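# Index a turntable one hole clockwise with a plunger

## Task

Rotate the turntable forward by exactly one hole, clockwise as viewed from above, so that the plunger's pin ends fully seated in the new hole; the fixture must finish upright on the deck and neither gripper may be touching it.

## Robot and tools

ROBOT. Two arms, left_arm and right_arm, each with six revolute joints and a parallel two-finger gripper. The fingers point along the gripper's +z axis and separate along its y axis. end_effector_position is the point midway between the finger pads, roughly 1 cm behind the tips.

FRAMES. Scene frame: origin at table-top height, midway between the two nominal arm bases, +z up, +x out over the table, left_arm on the +y side. Image left and right do not match arm names. Each arm reports its hand pose (end_effector_position in metres, end_effector_quat_wxyz) and its wrist camera pose in its own base frame. Calibrated bases in the scene frame: left_arm at (+0.025, +0.326, +0.031) m, quat_wxyz (+1.000, 0, 0, +0.003); right_arm at (-0.004, -0.268, +0.031) m, quat_wxyz (+1.000, 0, 0, -0.018). Both bases have +z up. Printed hand poses can be a few centimetres off, more at long reach.

ROW LAYOUT. Every motion command uses rows of 14 numbers, even when only one arm moves: seven for left_arm, then seven for right_arm. Per arm the order is waist, shoulder, elbow, wrist roll, wrist yaw, wrist pitch, then gripper opening. Joint values are absolute target angles in radians, the same numbers that Joint positions prints, not offsets. Stated ranges: waist -2.618 to 3.054, shoulder 0.000 to 3.142, elbow 0.000 to 3.142, wrist roll -2.094 to 2.094, wrist yaw -1.571 to 1.571, wrist pitch -1.571 to 1.571. True ends may differ by up to 0.059 rad either way. A target more than 0.059 beyond a stated end, and further out than the current angle, gets the call rejected. Targets past a real end are clipped, and the result may then print "joint sent to its limit". The absence of that line does not prove there is more travel. Opening is a scale from -1 (closed) to +1 (fully open, 0.094 m pad gap). Between the ends, the fingers go to where grip_measured would read the commanded value. A 0 is a real command, so to keep a gripper unchanged, resend its current value.

TOOLS.
- execute_actions(actions, cameras): actions is a list of actions. Each action is a table of up to 15 rows, one row per 1/30 s step. A table with fewer rows repeats its last row until 15 steps have passed. An empty list just returns state and images. Per step, each joint's target is kept within a fixed lead of its measured angle (waist 0.202, shoulder 0.258, elbow 0.3, wrist pitch 0.573, wrist yaw and wrist roll 0.522 rad). Targets are also scaled back if they would carry a gripper more than 200 mm from where it is. Far goals therefore need several actions, and very small turns may not start.
- move(target, speed, blend, opening_speed, blocking, cameras): target is one 14-number row or a list of up to 15 rows, all absolute joint angles in the same layout. All joints move in step, so hands trace curves. speed is the top speed in rad/s of the joint with the longest way to go: 0.01 to 2, default 0.5, one value or one per target. blend (rad) rounds corners at intermediate targets; 0 stops at each. opening_speed is the rate at which the opening command ramps, per second on the -1..1 scale, minimum 0.2. Finger values in the first row are sent at the start; those in later rows are sent only once all motion has halted at that row. Paths last at least 0.5 s, and over 10 s they stop short. Moves do not avoid obstacles or the other arm. blocking=false returns after about 0.5 s while the move keeps running; a new move then takes over from the current point. The result adds a "move:" line giving the ending (done, off_target meaning at rest with a joint over 0.035 rad away, moving, held, fault), limits=held if a check withheld steps, and each lagging arm's worst joint and its error. done does not mean nothing is touched.
- wait(seconds 0 to 10, cameras): holds the last commands; a running move continues.
- stop(cameras): brakes a running move; fast moves need more room.
- zoom_image(camera, region [x0, y0, x1, y1] in pixels, at most 504x504): enlarges part of the latest image from cam_head_left, cam_head_right, cam_left_wrist or cam_right_wrist (each 896x504). The camera must be in the newest images.
- read_manual(section): licence texts only.
- finished_scene(scene 1 or 2): ends the scene for good. The goal must still hold with the robot off the fixture.

RESULTS. Joint positions and Joint velocities give one block per arm in row order, plus the pad gap (m, m/s). "within noise" means a velocity block is effectively zero. Joint targets shows what joints are being driven to now; resend these to hold a joint still. Tool commands shows current gripper commands. grip_measured reads the opening on the command scale. Empty, it can read up to about 1.6 mm wide; squeezing a hard part it reads up to about 3 mm narrower. Joint torques are total drive outputs in N m, include gravity, carry offset and noise, and are positive toward larger angles. The first three joints wrap at ±28 N m. "joint command not followed" means the clearance check altered that arm's targets; it does not keep the grippers apart. Calls that ran actions also list joint angles at some steps. MOTOR HOT appears at 75 °C. At 90 °C the arm folds and idles, and at 100 °C it goes limp. Holding loads, staying stretched out or pushing toward unreachable poses heats motors, even while you think. Simulated time keeps running while you think.

GRIPPING. The force limit is reached about 0.05 below the first-touch reading, or 0.11 or more for small or round parts. Pads give about 50 to 64 N each and can spike at first contact. Close slowly on fragile items. To release, command well above grip_measured.

AVOID. Dropping parts, letting go of moving parts, fast impacts, pressing far past contact, arm-to-arm collisions (these can end the scene) and anything leaving the table. Any arm stop costs. Prefer smooth, low-effort motion.

Each tool is called as a command line: name --argument value for each argument, lists and objects as JSON in quotes; but a table of rows of numbers goes row by row, as --pt "numbers of a row", without its own name.

## Session

execute_actions --actions '[]'

Scene clock: 0.00 s.
left_arm: end_effector_position=(+0.3695, +0.0210, +0.1447) grip_measured=+1.000 end_effector_quat_wxyz=(+0.691, -0.046, +0.720, +0.036) | right_arm: end_effector_position=(+0.3642, -0.0543, +0.1341) grip_measured=+1.000 end_effector_quat_wxyz=(+0.671, +0.135, +0.726, -0.062)
Joint names: [waist, shoulder, elbow, wrist roll, wrist yaw, wrist pitch]
Joint positions: left_arm=[-0.002 1.545 0.182 -0.017 -0.116 1.321 0.094] | right_arm=[-0.036 1.532 0.189 0.115 0.24 1.248 0.094]
Joint velocities: within noise
Joint torques (N m): no reading
Heat: left arm: 33 °C; right arm: 32 °C.
Joint targets: left_arm=[-0.002 1.540 0.186 -0.017 -0.116 1.320] | right_arm=[-0.036 1.528 0.192 0.114 0.240 1.243]
Tool commands: left_gripper/opening=+1.0 right_gripper/opening=+1.0

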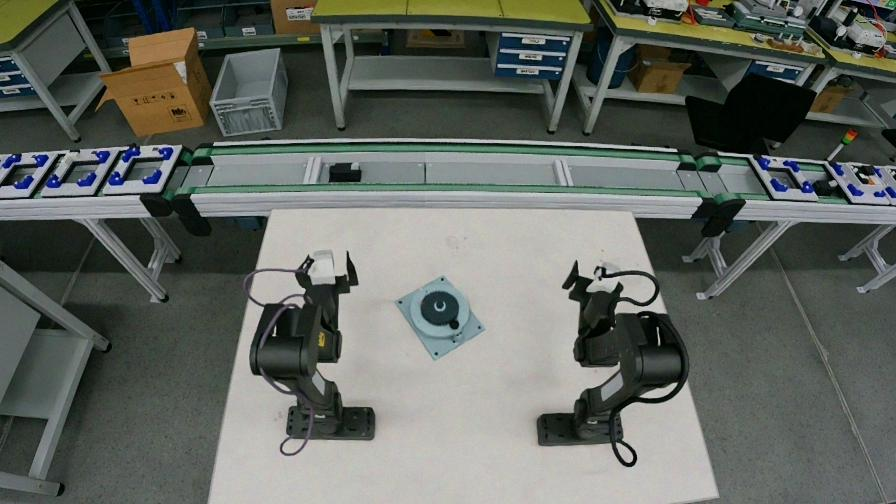

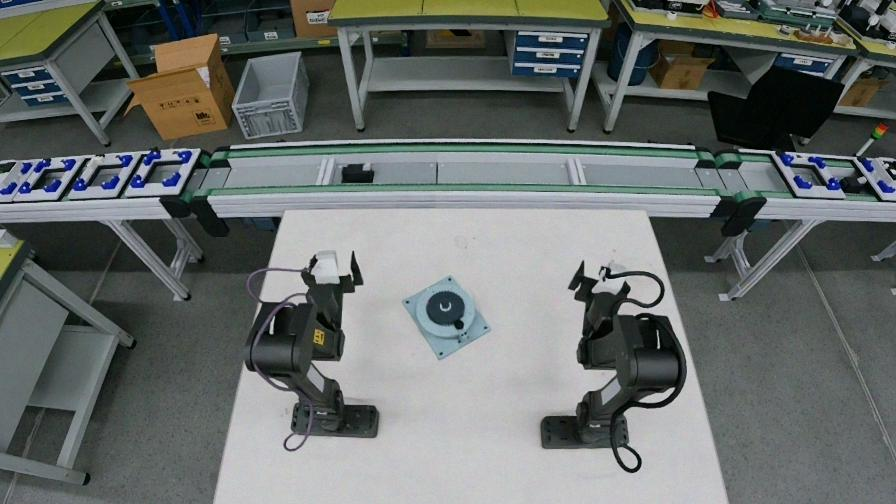

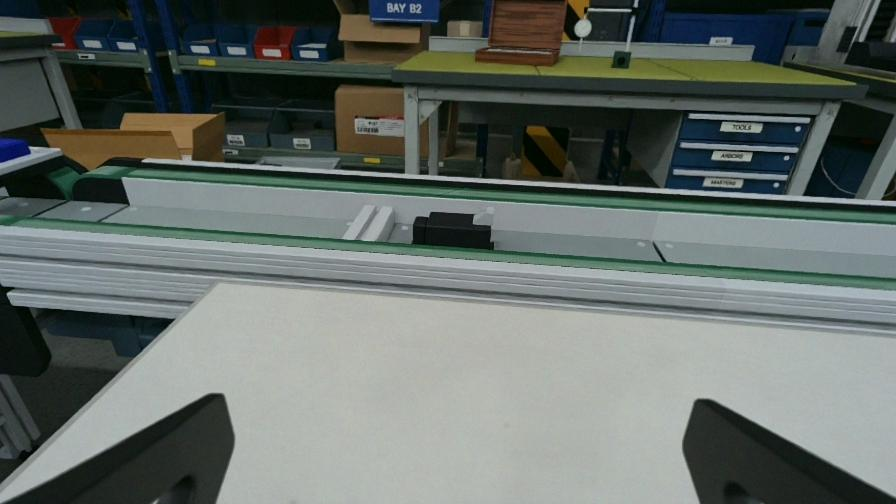

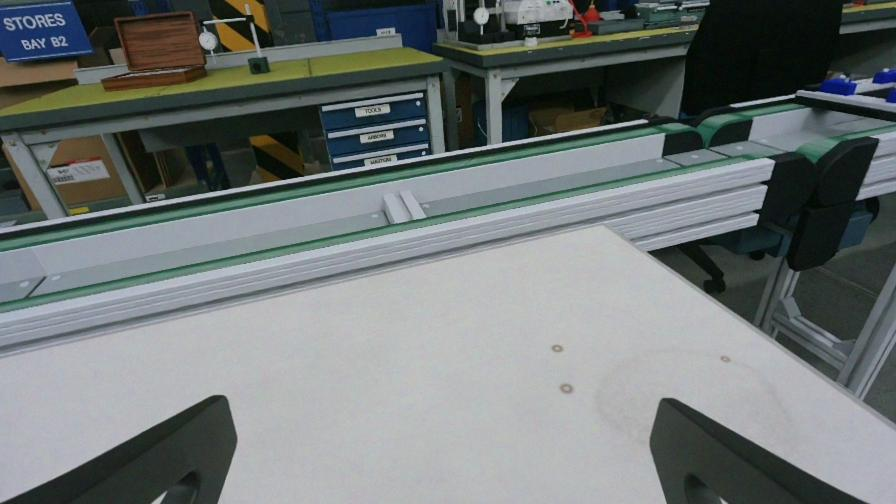

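zoom_image --camera "cam_head_left" --region '[380, 260, 500, 370]'

zoom_image --camera "cam_head_right" --region '[390, 260, 510, 370]'

Scaled by 4.200 from the camera's 896x504 image, which has a finer 1280x720 frame.

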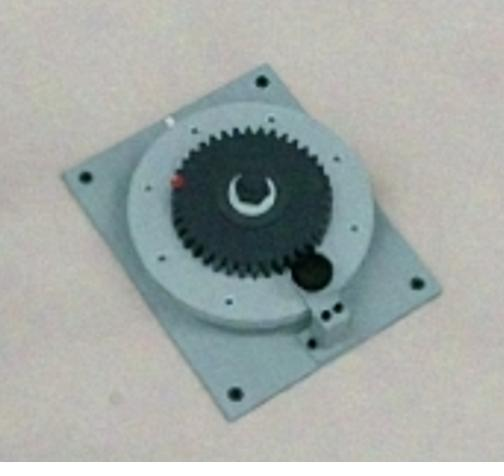

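Scaled by 4.200 from the camera's 896x504 image, which has a finer 1280x720 frame.

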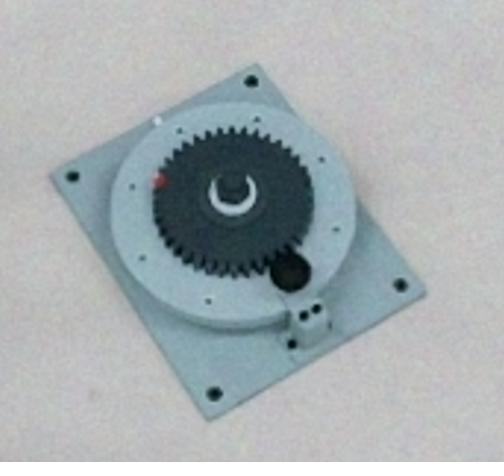

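move --target '[-0.757,2.127,2.19,0,0,-1.45,1,-0.036,1.528,0.192,0.114,0.24,1.243,1]' --speed 0.8

Scene clock: 55.53 s.
left_arm: end_effector_position=(+0.3236, -0.3034, +0.1762) grip_measured=+1.000 end_effector_quat_wxyz=(+0.092, +0.363, +0.927, -0.034) | right_arm: end_effector_position=(+0.3642, -0.0543, +0.1341) grip_measured=+1.000 end_effector_quat_wxyz=(+0.671, +0.135, +0.726, -0.062)
Joint names: [waist, shoulder, elbow, wrist roll, wrist yaw, wrist pitch]
Joint positions: left_arm=[-0.757 2.105 2.163 -0.01 -0.005 -1.433 0.094] | right_arm=[-0.036 1.532 0.189 0.115 0.24 1.248 0.094]
Joint velocities: within noise
Joint torques (N m): left_arm=[-0.01 -9.58 7.12 0.13 0.03 0.6] | right_arm=[-0.12 -4.52 6.05 0 0 1.71]
Heat: left arm: 33 °C; right arm: 34 °C.
Joint targets: left_arm=[-0.757 2.127 2.190 0.000 0.000 -1.450] | right_arm=[-0.036 1.528 0.192 0.114 0.240 1.243]
move: done

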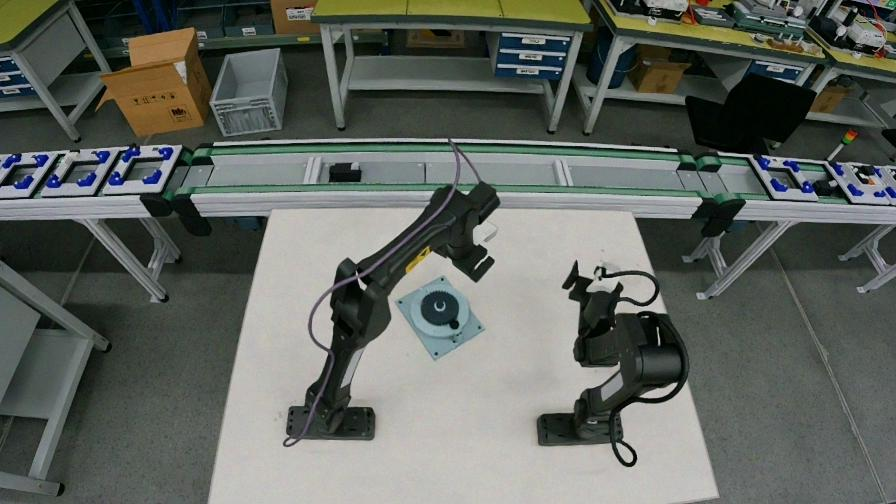

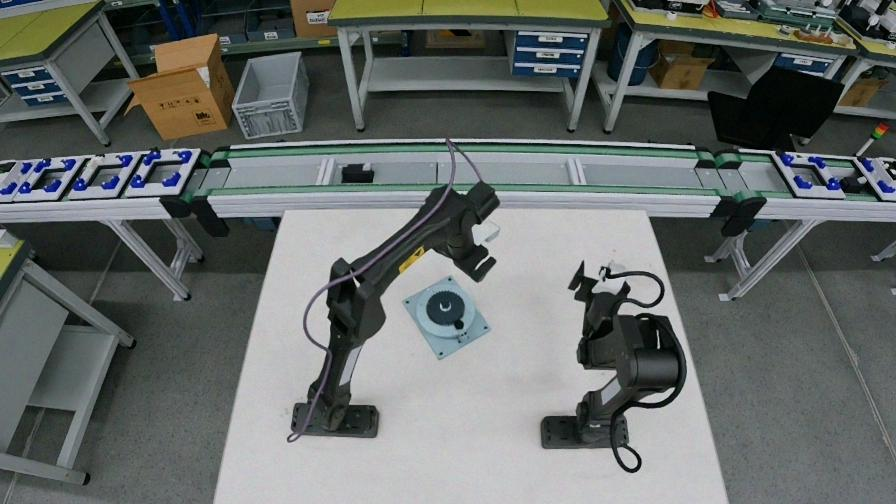

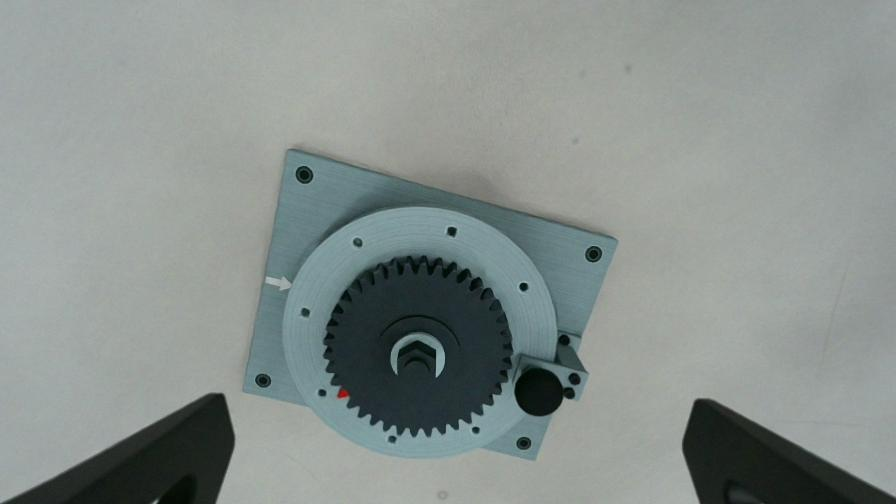

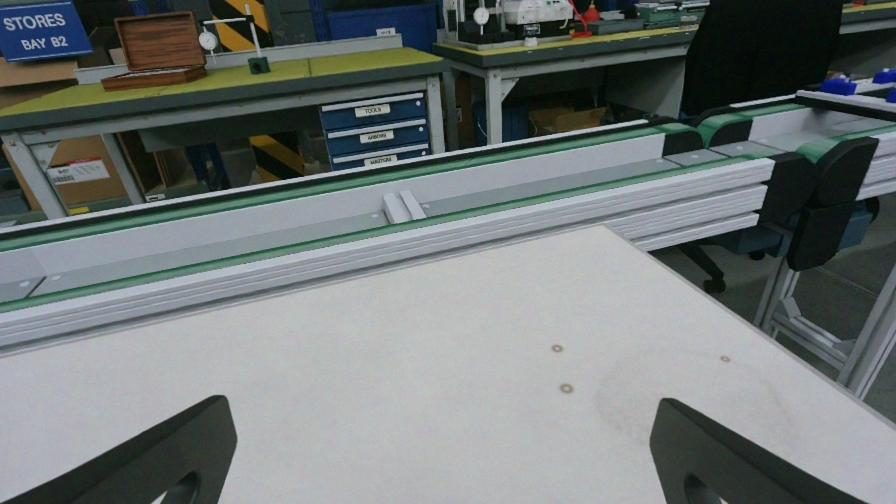

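zoom_image --camera "cam_left_wrist" --region '[230, 140, 630, 480]'

Scaled by 1.260 from the camera's 896x504 image, which has a finer 1280x720 frame.

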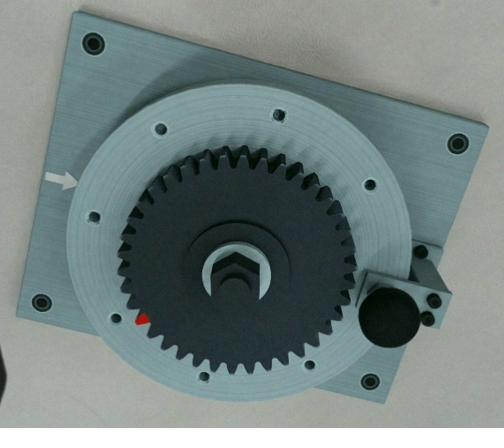

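move --target '[-0.757,2.127,2.19,0,0,-1.45,1,0.826,1.5,0.1,0,0,1.25,1]' --speed 0.8 --cameras '["cam_right_wrist"]'

zoom_image --camera "cam_right_wrist" --region '[250, 204, 650, 504]'

Scene clock: 126.83 s.
left_arm: end_effector_position=(+0.3234, -0.3032, +0.1762) grip_measured=+1.000 end_effector_quat_wxyz=(+0.091, +0.363, +0.927, -0.034) | right_arm: end_effector_position=(+0.2400, +0.2550, +0.1101) grip_measured=+1.000 end_effector_quat_wxyz=(+0.595, -0.296, +0.702, +0.257)
Joint names: [waist, shoulder, elbow, wrist roll, wrist yaw, wrist pitch]
Joint positions: left_arm=[-0.757 2.105 2.163 -0.009 -0.005 -1.434 0.094] | right_arm=[0.819 1.519 0.109 0.011 0.011 1.248 0.094]
Joint velocities: within noise
Joint torques (N m): left_arm=[0.01 -9.63 7.13 0.13 0.05 0.6] | right_arm=[0.68 -5.26 4.6 -0.1 -0.12 1.78]
Heat: left arm: 34 °C; right arm: 36 °C.
Joint targets: left_arm=[-0.757 2.127 2.190 0.000 0.000 -1.450] | right_arm=[0.826 1.500 0.100 0.000 0.000 1.250]
move: done
Images, in order (width x height): cam_right_wrist 896x504.

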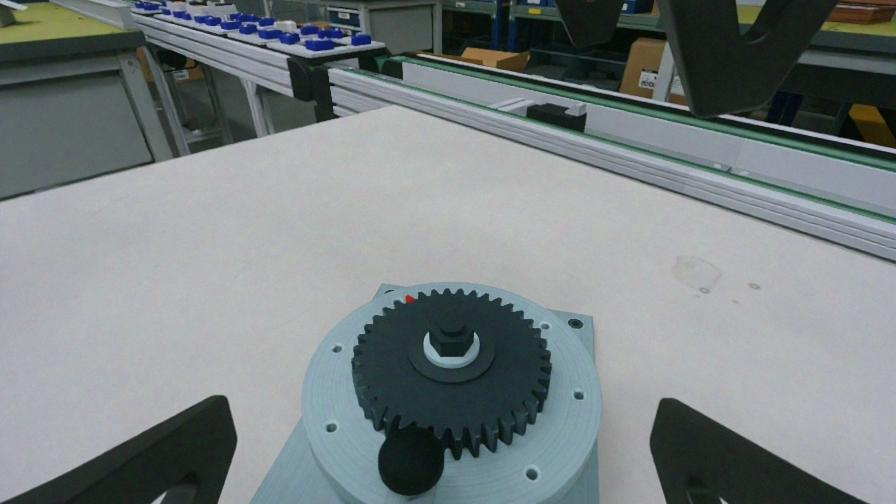

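Scaled by 1.260 from the camera's 896x504 image, which has a finer 1280x720 frame.

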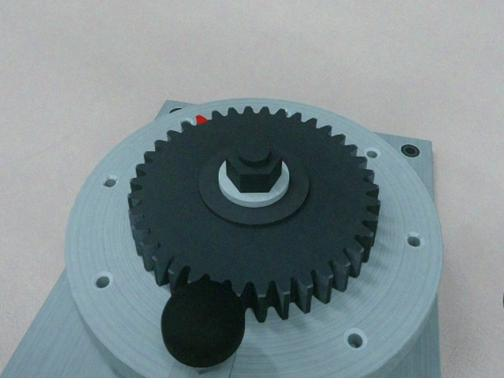

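move --target '[-0.717,2.08,1.91,-1.57,0,-1.41,1,0.826,1.5,0.1,0,0,1.25,1]' --speed 0.8

zoom_image --camera "cam_left_wrist" --region '[250, 104, 650, 504]'

Scene clock: 186.20 s.
left_arm: end_effector_position=(+0.2989, -0.2625, +0.1125) grip_measured=+1.000 end_effector_quat_wxyz=(-0.006, -0.405, +0.914, +0.015) | right_arm: end_effector_position=(+0.2398, +0.2551, +0.1102) grip_measured=+1.000 end_effector_quat_wxyz=(+0.595, -0.297, +0.702, +0.257)
Joint names: [waist, shoulder, elbow, wrist roll, wrist yaw, wrist pitch]
Joint positions: left_arm=[-0.724 2.105 1.924 -1.559 -0.002 -1.423 0.094] | right_arm=[0.819 1.518 0.109 0.01 0.01 1.248 0.094]
Joint velocities: within noise
Joint torques (N m): left_arm=[0.53 -13.91 3.84 -0.12 0.01 0.5] | right_arm=[0.64 -5.23 4.57 -0.07 -0.11 1.8]
Heat: left arm: 35 °C; right arm: 37 °C.
Joint targets: left_arm=[-0.717 2.080 1.910 -1.570 0.000 -1.410] | right_arm=[0.826 1.500 0.100 0.000 0.000 1.250]
move: done

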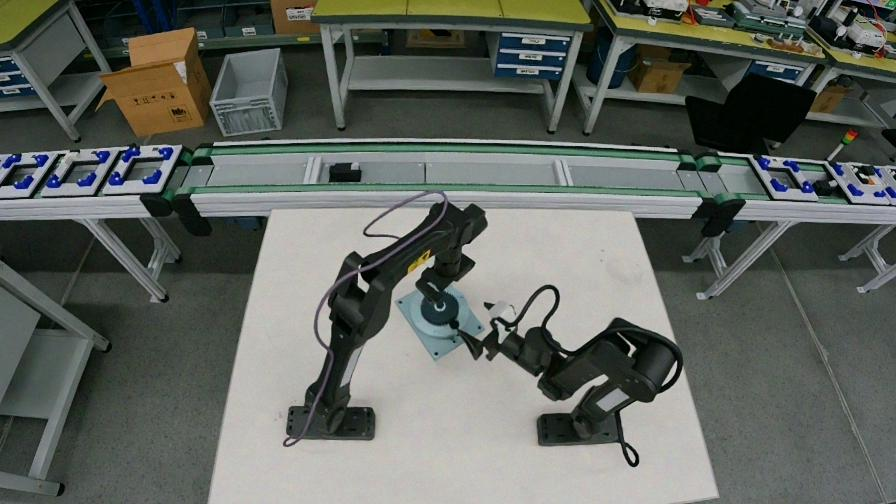

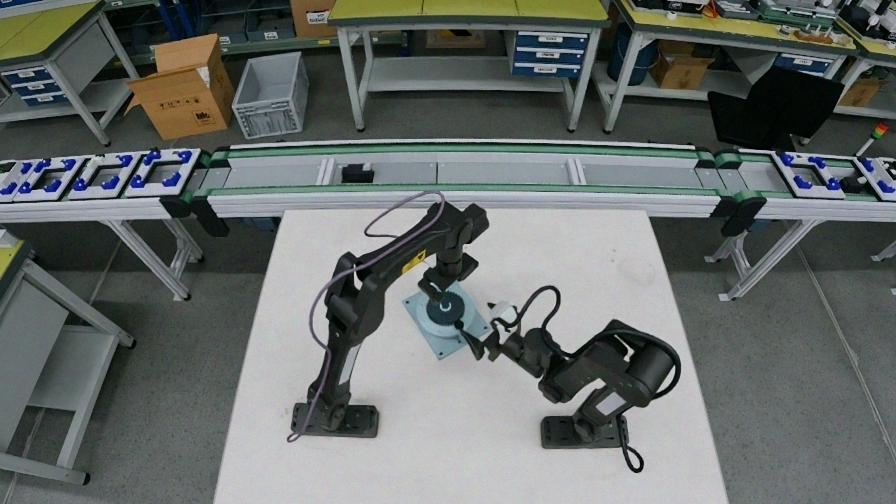

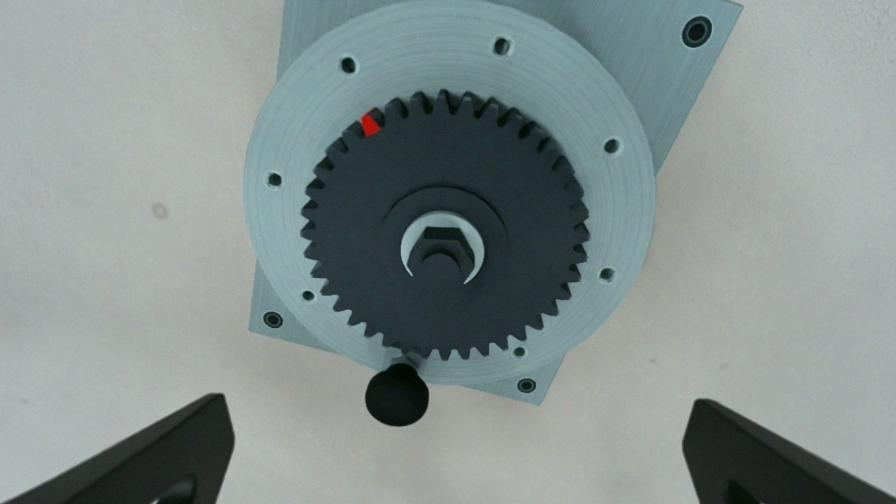

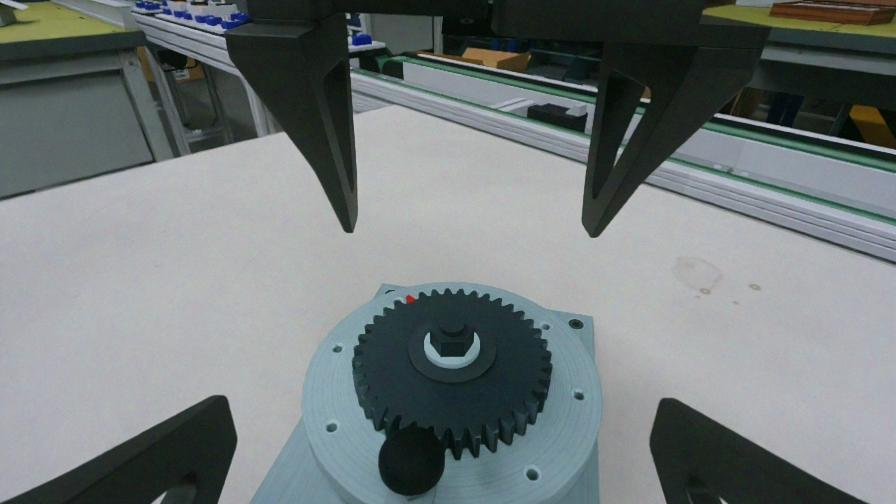

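Scaled by 1.260 from the camera's 896x504 image, which has a finer 1280x720 frame.

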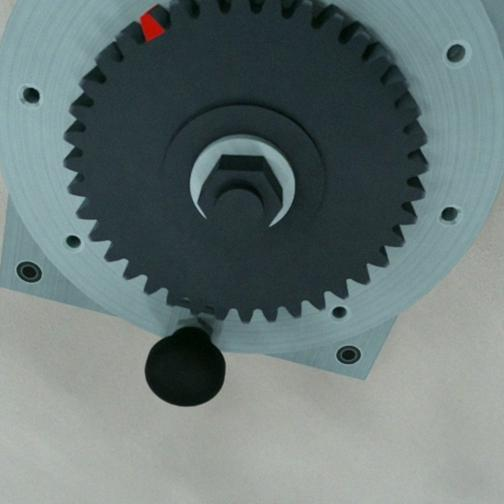

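move --target '[-0.710,2.0136,1.7416,-2.06,0,-1.275,1,0.826,1.5,0.1,0,0,1.25,1]' --speed 0.6 --cameras '["cam_left_wrist","cam_right_wrist"]'

zoom_image --camera "cam_right_wrist" --region '[200, 154, 700, 504]'

Scene clock: 240.03 s.
left_arm: end_effector_position=(+0.2957, -0.2562, +0.0891) grip_measured=+1.000 end_effector_quat_wxyz=(-0.001, -0.618, +0.786, +0.006) | right_arm: end_effector_position=(+0.2398, +0.2551, +0.1102) grip_measured=+1.000 end_effector_quat_wxyz=(+0.595, -0.297, +0.702, +0.257)
Joint names: [waist, shoulder, elbow, wrist roll, wrist yaw, wrist pitch]
Joint positions: left_arm=[-0.717 2.055 1.756 -2.049 -0.001 -1.285 0.094] | right_arm=[0.819 1.518 0.109 0.01 0.01 1.248 0.094]
Joint velocities: within noise
Joint torques (N m): left_arm=[0.58 -15.15 3.85 -0.09 0 0.52] | right_arm=[0.65 -5.22 4.57 -0.07 -0.12 1.79]
Heat: left arm: 37 °C; right arm: 38 °C.
Joint targets: left_arm=[-0.710 2.013 1.741 -2.060 0.000 -1.275] | right_arm=[0.826 1.500 0.100 0.000 0.000 1.250]
move: off_target (left_arm); left_arm: the shoulder is farthest, 0.041 rad from its target
Images, in order (width x height): cam_left_wrist 896x504, cam_right_wrist 896x504.

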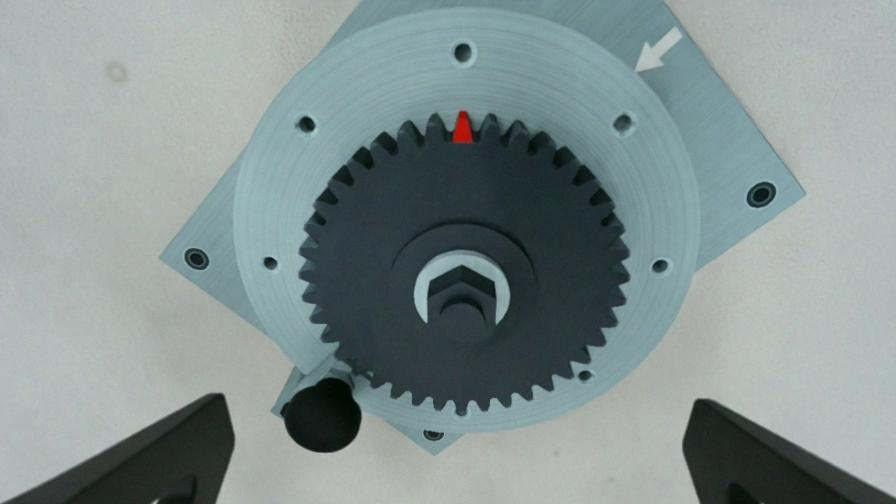

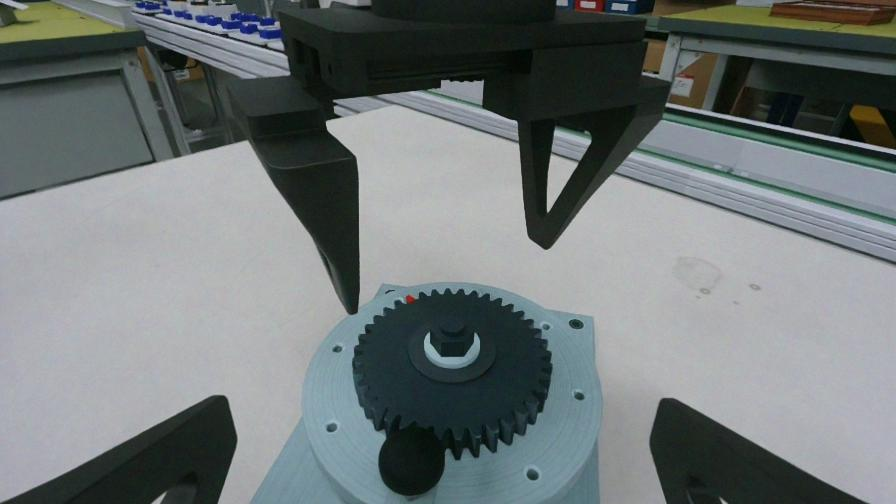

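Scaled by 1.008 from the camera's 896x504 image, which has a finer 1280x720 frame.

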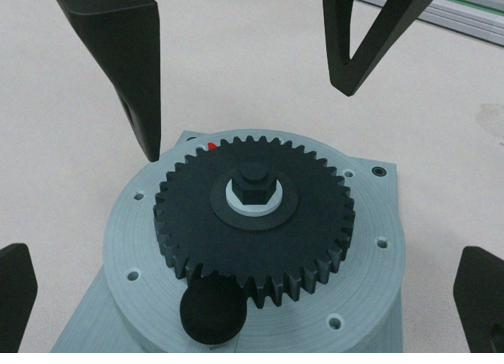

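move --target '[-0.700,2.015,1.628,-2.06,0,-1.151,1,0.826,1.5,0.1,0,0,1.25,1]' --speed 0.3 --cameras '["cam_left_wrist","cam_right_wrist"]'

zoom_image --camera "cam_right_wrist" --region '[200, 204, 700, 504]'

Scene clock: 270.17 s.
left_arm: end_effector_position=(+0.2977, -0.2526, +0.0626) grip_measured=+1.000 end_effector_quat_wxyz=(+0.001, -0.622, +0.783, -0.001) | right_arm: end_effector_position=(+0.2398, +0.2551, +0.1102) grip_measured=+1.000 end_effector_quat_wxyz=(+0.595, -0.297, +0.701, +0.257)
Joint names: [waist, shoulder, elbow, wrist roll, wrist yaw, wrist pitch]
Joint positions: left_arm=[-0.707 2.049 1.641 -2.05 -0.001 -1.161 0.094] | right_arm=[0.819 1.518 0.109 0.009 0.01 1.248 0.094]
Joint velocities: within noise
Joint torques (N m): left_arm=[0.55 -14.26 3.92 -0.09 0 0.52] | right_arm=[0.65 -5.23 4.53 -0.07 -0.11 1.79]
Heat: left arm: 38 °C; right arm: 39 °C.
Joint targets: left_arm=[-0.700 2.015 1.628 -2.060 0.000 -1.151] | right_arm=[0.826 1.500 0.100 0.000 0.000 1.250]
move: done
Images, in order (width x height): cam_left_wrist 896x504, cam_right_wrist 896x504.

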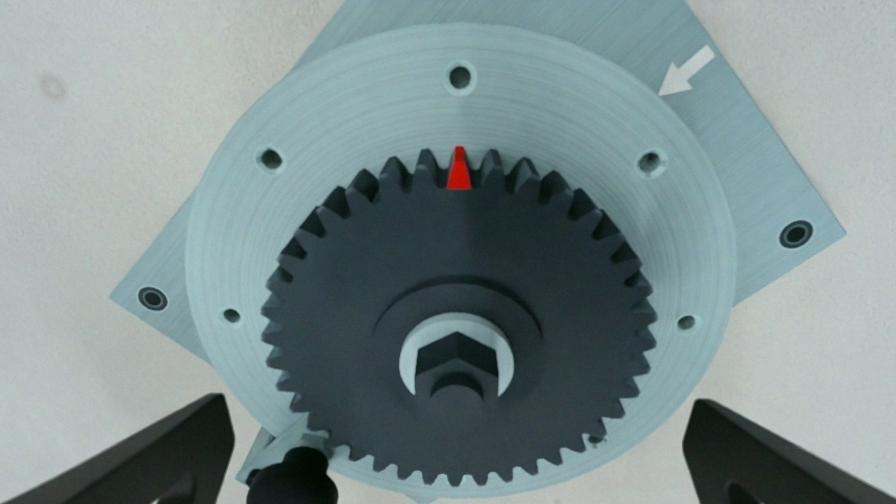

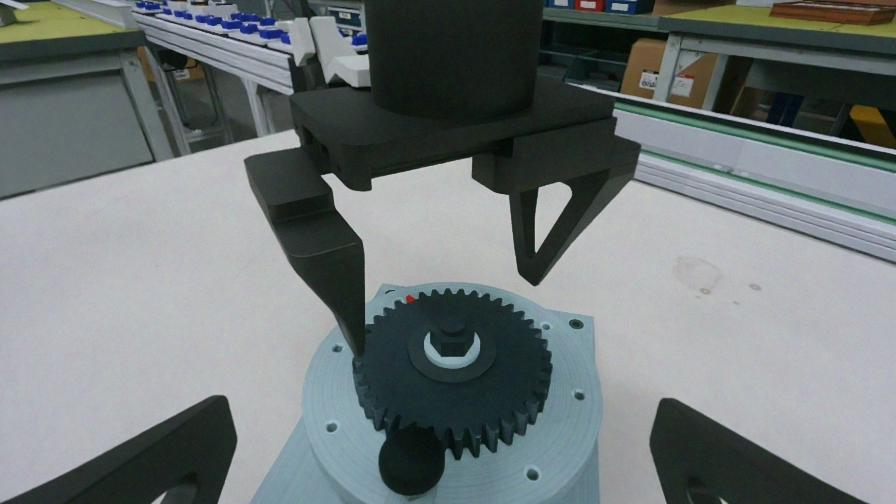

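Scaled by 1.008 from the camera's 896x504 image, which has a finer 1280x720 frame.

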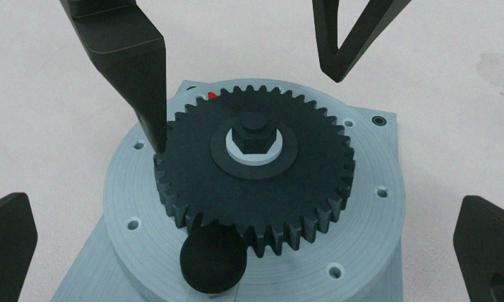

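move --target '[-0.700,2.025,1.590,-2.06,0,-1.104,1,0.826,1.5,0.1,0,0,1.25,1]' --speed 0.2 --cameras '["cam_left_wrist","cam_right_wrist"]'

zoom_image --camera "cam_right_wrist" --region '[200, 204, 700, 504]'

Scene clock: 290.23 s.
left_arm: end_effector_position=(+0.2983, -0.2531, +0.0536) grip_measured=+1.000 end_effector_quat_wxyz=(+0.002, -0.622, +0.783, -0.006) | right_arm: end_effector_position=(+0.2398, +0.2551, +0.1102) grip_measured=+1.000 end_effector_quat_wxyz=(+0.595, -0.297, +0.701, +0.257)
Joint names: [waist, shoulder, elbow, wrist roll, wrist yaw, wrist pitch]
Joint positions: left_arm=[-0.707 2.049 1.604 -2.05 -0.001 -1.114 0.094] | right_arm=[0.819 1.518 0.109 0.009 0.01 1.248 0.094]
Joint velocities: within noise
Joint torques (N m): left_arm=[0.53 -13.26 3.78 -0.1 -0.01 0.56] | right_arm=[0.59 -5.16 4.57 -0.06 -0.11 1.8]
Heat: left arm: 38 °C; right arm: 39 °C.
Joint targets: left_arm=[-0.700 2.025 1.590 -2.060 0.000 -1.104] | right_arm=[0.826 1.500 0.100 0.000 0.000 1.250]
move: done
Images, in order (width x height): cam_left_wrist 896x504, cam_right_wrist 896x504.

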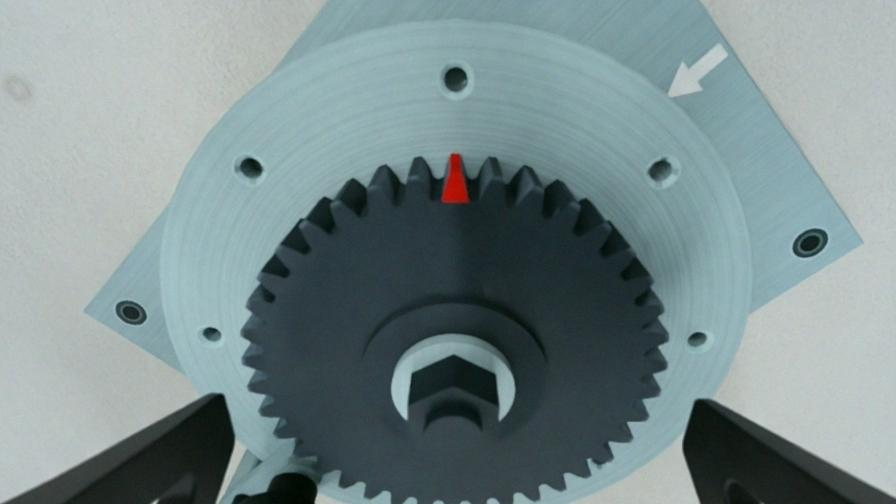

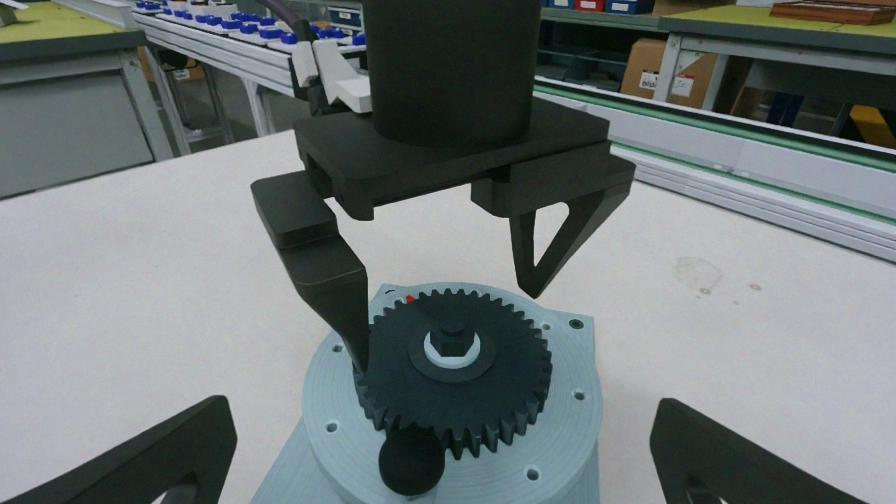

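Scaled by 1.008 from the camera's 896x504 image, which has a finer 1280x720 frame.

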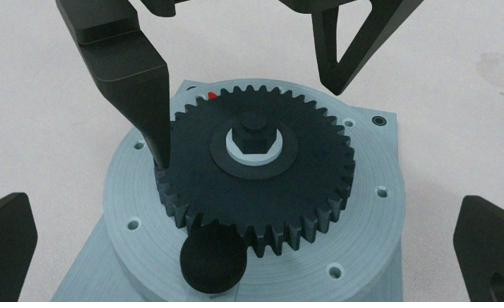

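move --target '[-0.700,2.045,1.590,-2.06,0,-1.100,1,0.826,1.5,0.1,0,0,1.25,1]' --speed 0.2 --cameras '["cam_left_wrist"]'

Scene clock: 296.70 s.
left_arm: end_effector_position=(+0.2991, -0.2538, +0.0536) grip_measured=+1.000 end_effector_quat_wxyz=(+0.002, -0.622, +0.783, -0.008) | right_arm: end_effector_position=(+0.2398, +0.2551, +0.1102) grip_measured=+1.000 end_effector_quat_wxyz=(+0.595, -0.297, +0.701, +0.257)
Joint names: [waist, shoulder, elbow, wrist roll, wrist yaw, wrist pitch]
Joint positions: left_arm=[-0.707 2.049 1.604 -2.05 -0.001 -1.11 0.094] | right_arm=[0.819 1.518 0.109 0.009 0.01 1.248 0.094]
Joint velocities: within noise
Joint torques (N m): left_arm=[0.53 -11.3 3.79 -0.1 0.01 0.57] | right_arm=[0.64 -5.26 4.53 -0.07 -0.12 1.79]
Heat: left arm: 38 °C; right arm: 39 °C.
Joint targets: left_arm=[-0.700 2.045 1.590 -2.060 0.000 -1.100] | right_arm=[0.826 1.500 0.100 0.000 0.000 1.250]
move: done
Images, in order (width x height): cam_left_wrist 896x504.

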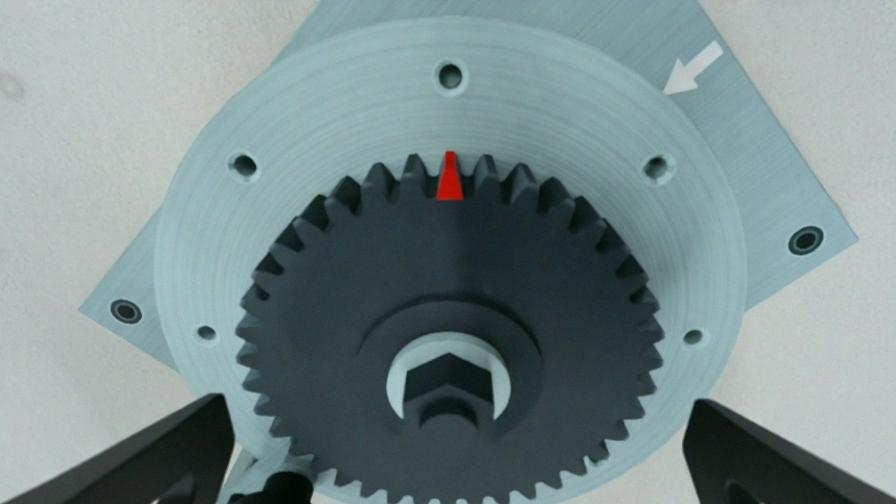

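move --target '[-0.700,2.08,1.590,-2.06,0,-1.108,1,0.826,1.5,0.1,0,0,1.25,1]' --speed 0.2 --cameras '["cam_left_wrist"]'

Scene clock: 302.50 s.
left_arm: end_effector_position=(+0.2988, -0.2535, +0.0497) grip_measured=+1.000 end_effector_quat_wxyz=(+0.001, -0.623, +0.783, -0.003) | right_arm: end_effector_position=(+0.2398, +0.2551, +0.1102) grip_measured=+1.000 end_effector_quat_wxyz=(+0.595, -0.297, +0.701, +0.257)
Joint names: [waist, shoulder, elbow, wrist roll, wrist yaw, wrist pitch]
Joint positions: left_arm=[-0.707 2.059 1.604 -2.051 -0.001 -1.109 0.094] | right_arm=[0.819 1.518 0.109 0.009 0.01 1.248 0.094]
Joint velocities: within noise
Joint torques (N m): left_arm=[0.53 -9.11 3.74 -0.1 0.01 0.44] | right_arm=[0.68 -5.24 4.53 -0.07 -0.13 1.79]
Heat: left arm: 38 °C; right arm: 39 °C.
Joint targets: left_arm=[-0.700 2.080 1.590 -2.060 0.000 -1.108] | right_arm=[0.826 1.500 0.100 0.000 0.000 1.250]
move: done
Images, in order (width x height): cam_left_wrist 896x504.

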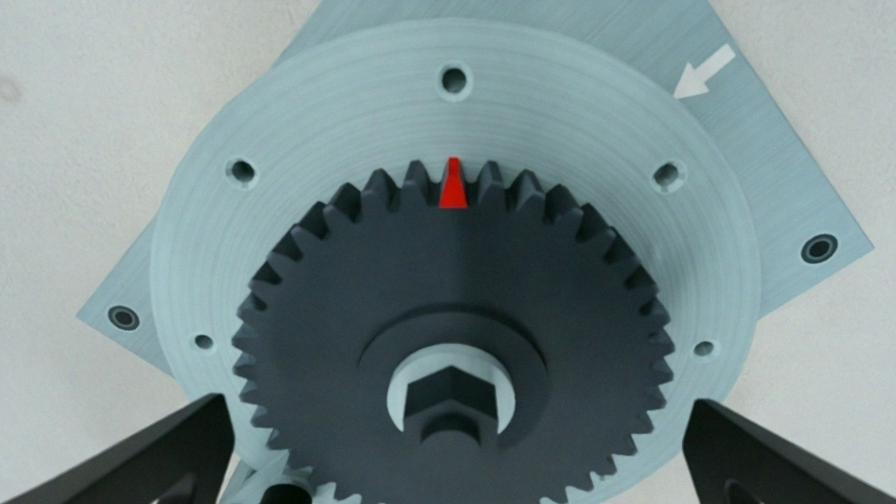

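move --target '[-0.700,2.08,1.590,-2.06,0,-1.108,-0.75,0.826,1.5,0.1,0,0,1.25,1]' --speed 0.2 --opening_speed 0.5 --cameras '["cam_left_wrist","cam_right_wrist"]'

zoom_image --camera "cam_right_wrist" --region '[200, 204, 700, 504]'

Scene clock: 319.67 s.
left_arm: end_effector_position=(+0.2976, -0.2533, +0.0497) grip_measured=-0.644 end_effector_quat_wxyz=(-0.001, -0.623, +0.783, -0.002) | right_arm: end_effector_position=(+0.2398, +0.2551, +0.1102) grip_measured=+1.000 end_effector_quat_wxyz=(+0.595, -0.297, +0.701, +0.257)
Joint names: [waist, shoulder, elbow, wrist roll, wrist yaw, wrist pitch]
Joint positions: left_arm=[-0.707 2.059 1.604 -2.051 0.002 -1.113 0.017] | right_arm=[0.819 1.518 0.109 0.009 0.01 1.248 0.094]
Joint velocities: within noise
Joint torques (N m): left_arm=[0.55 -9.1 3.77 -0.1 -0.02 0.48] | right_arm=[0.65 -5.23 4.59 -0.08 -0.11 1.79]
Heat: left arm: 38 °C; right arm: 40 °C.
Joint targets: left_arm=[-0.700 2.080 1.590 -2.060 0.000 -1.108] | right_arm=[0.826 1.500 0.100 0.000 0.000 1.250]
move: done
Images, in order (width x height): cam_left_wrist 896x504, cam_right_wrist 896x504.

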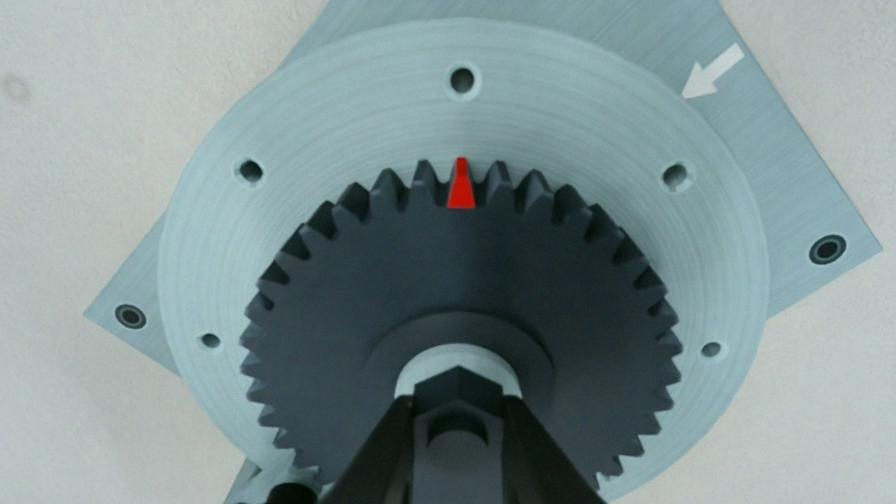

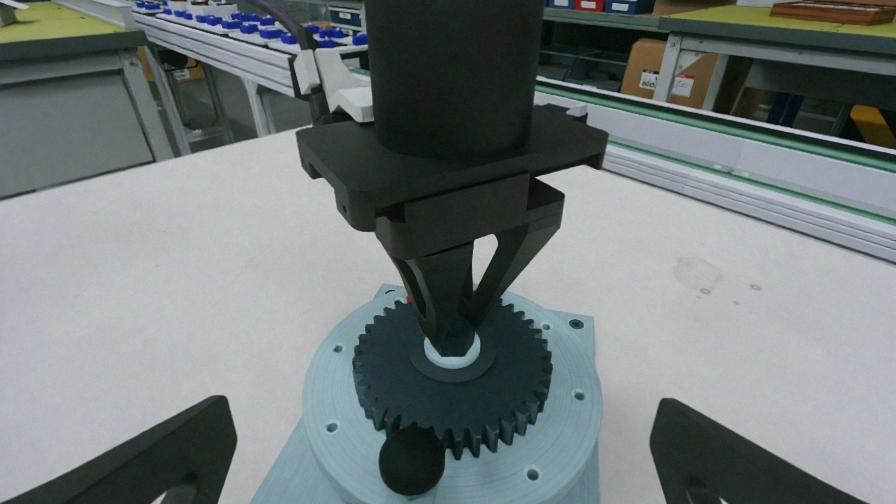

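Scaled by 1.008 from the camera's 896x504 image, which has a finer 1280x720 frame.

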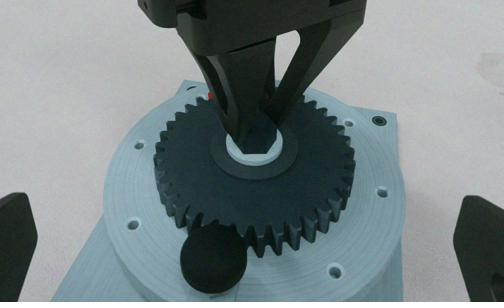

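move --target '[-0.700,2.08,1.590,-2.06,0,-1.108,-0.75,0.79,1.31,0.18,0,0,0.685,1]' --speed 0.4 --cameras '["cam_right_wrist","cam_left_wrist","cam_head_right"]'

zoom_image --camera "cam_right_wrist" --region '[200, 104, 700, 504]'

Scene clock: 378.00 s.
left_arm: end_effector_position=(+0.2976, -0.2533, +0.0497) grip_measured=-0.646 end_effector_quat_wxyz=(-0.001, -0.623, +0.783, -0.002) | right_arm: end_effector_position=(+0.2306, +0.2359, +0.0614) grip_measured=+1.000 end_effector_quat_wxyz=(+0.484, -0.325, +0.787, +0.203)
Joint names: [waist, shoulder, elbow, wrist roll, wrist yaw, wrist pitch]
Joint positions: left_arm=[-0.707 2.059 1.604 -2.051 0.002 -1.114 0.017] | right_arm=[0.799 1.328 0.16 0.009 0.009 0.701 0.094]
Joint velocities: within noise
Joint torques (N m): left_arm=[0.53 -9.09 3.74 -0.11 -0.02 0.49] | right_arm=[-0.88 -4.44 8.65 -0.06 -0.09 1.52]
Heat: left arm: 38 °C; right arm: 40 °C.
Joint targets: left_arm=[-0.700 2.080 1.590 -2.060 0.000 -1.108] | right_arm=[0.790 1.310 0.180 0.000 0.000 0.685]
move: done
Images, in order (width x height): cam_head_right 896x504, cam_left_wrist 896x504, cam_right_wrist 896x504.

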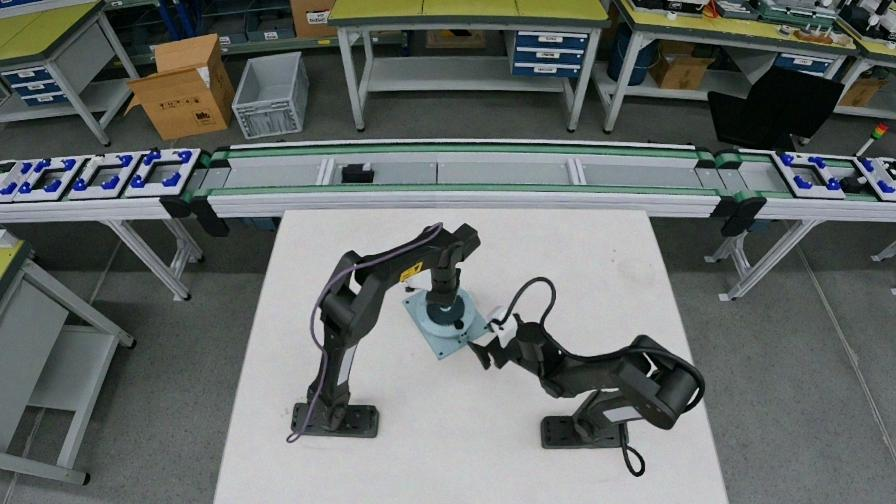

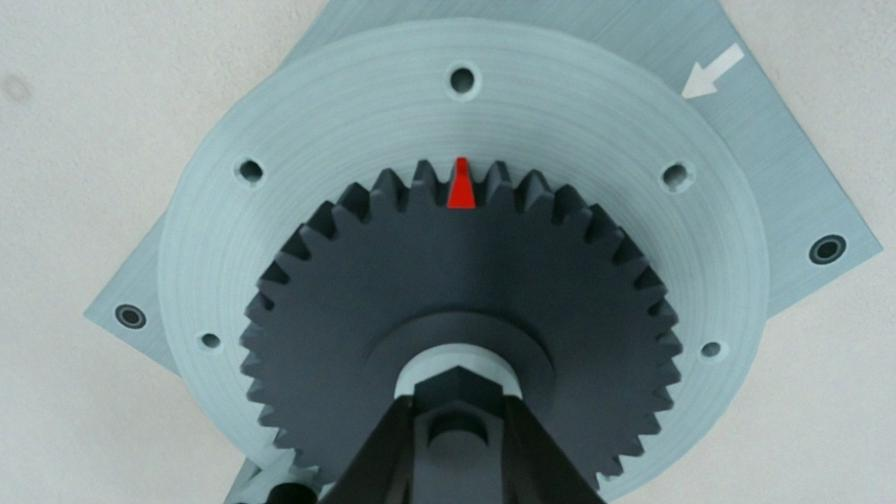

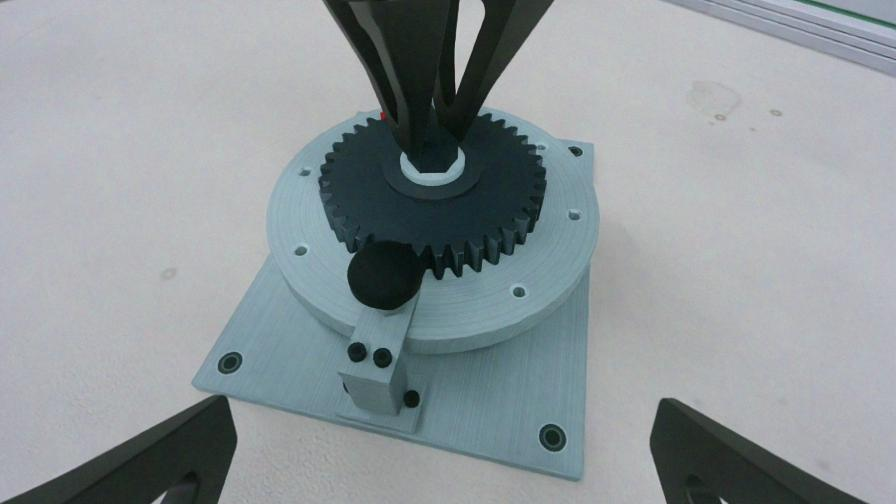

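Scaled by 1.008 from the camera's 896x504 image, which has a finer 1280x720 frame.

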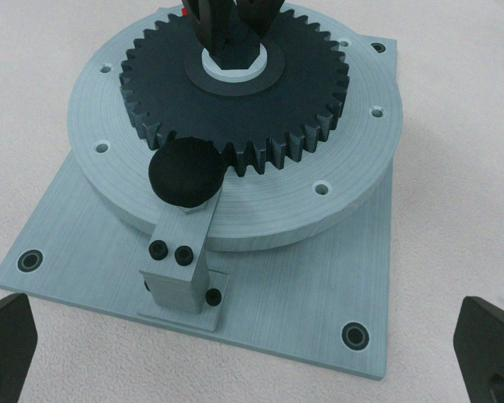

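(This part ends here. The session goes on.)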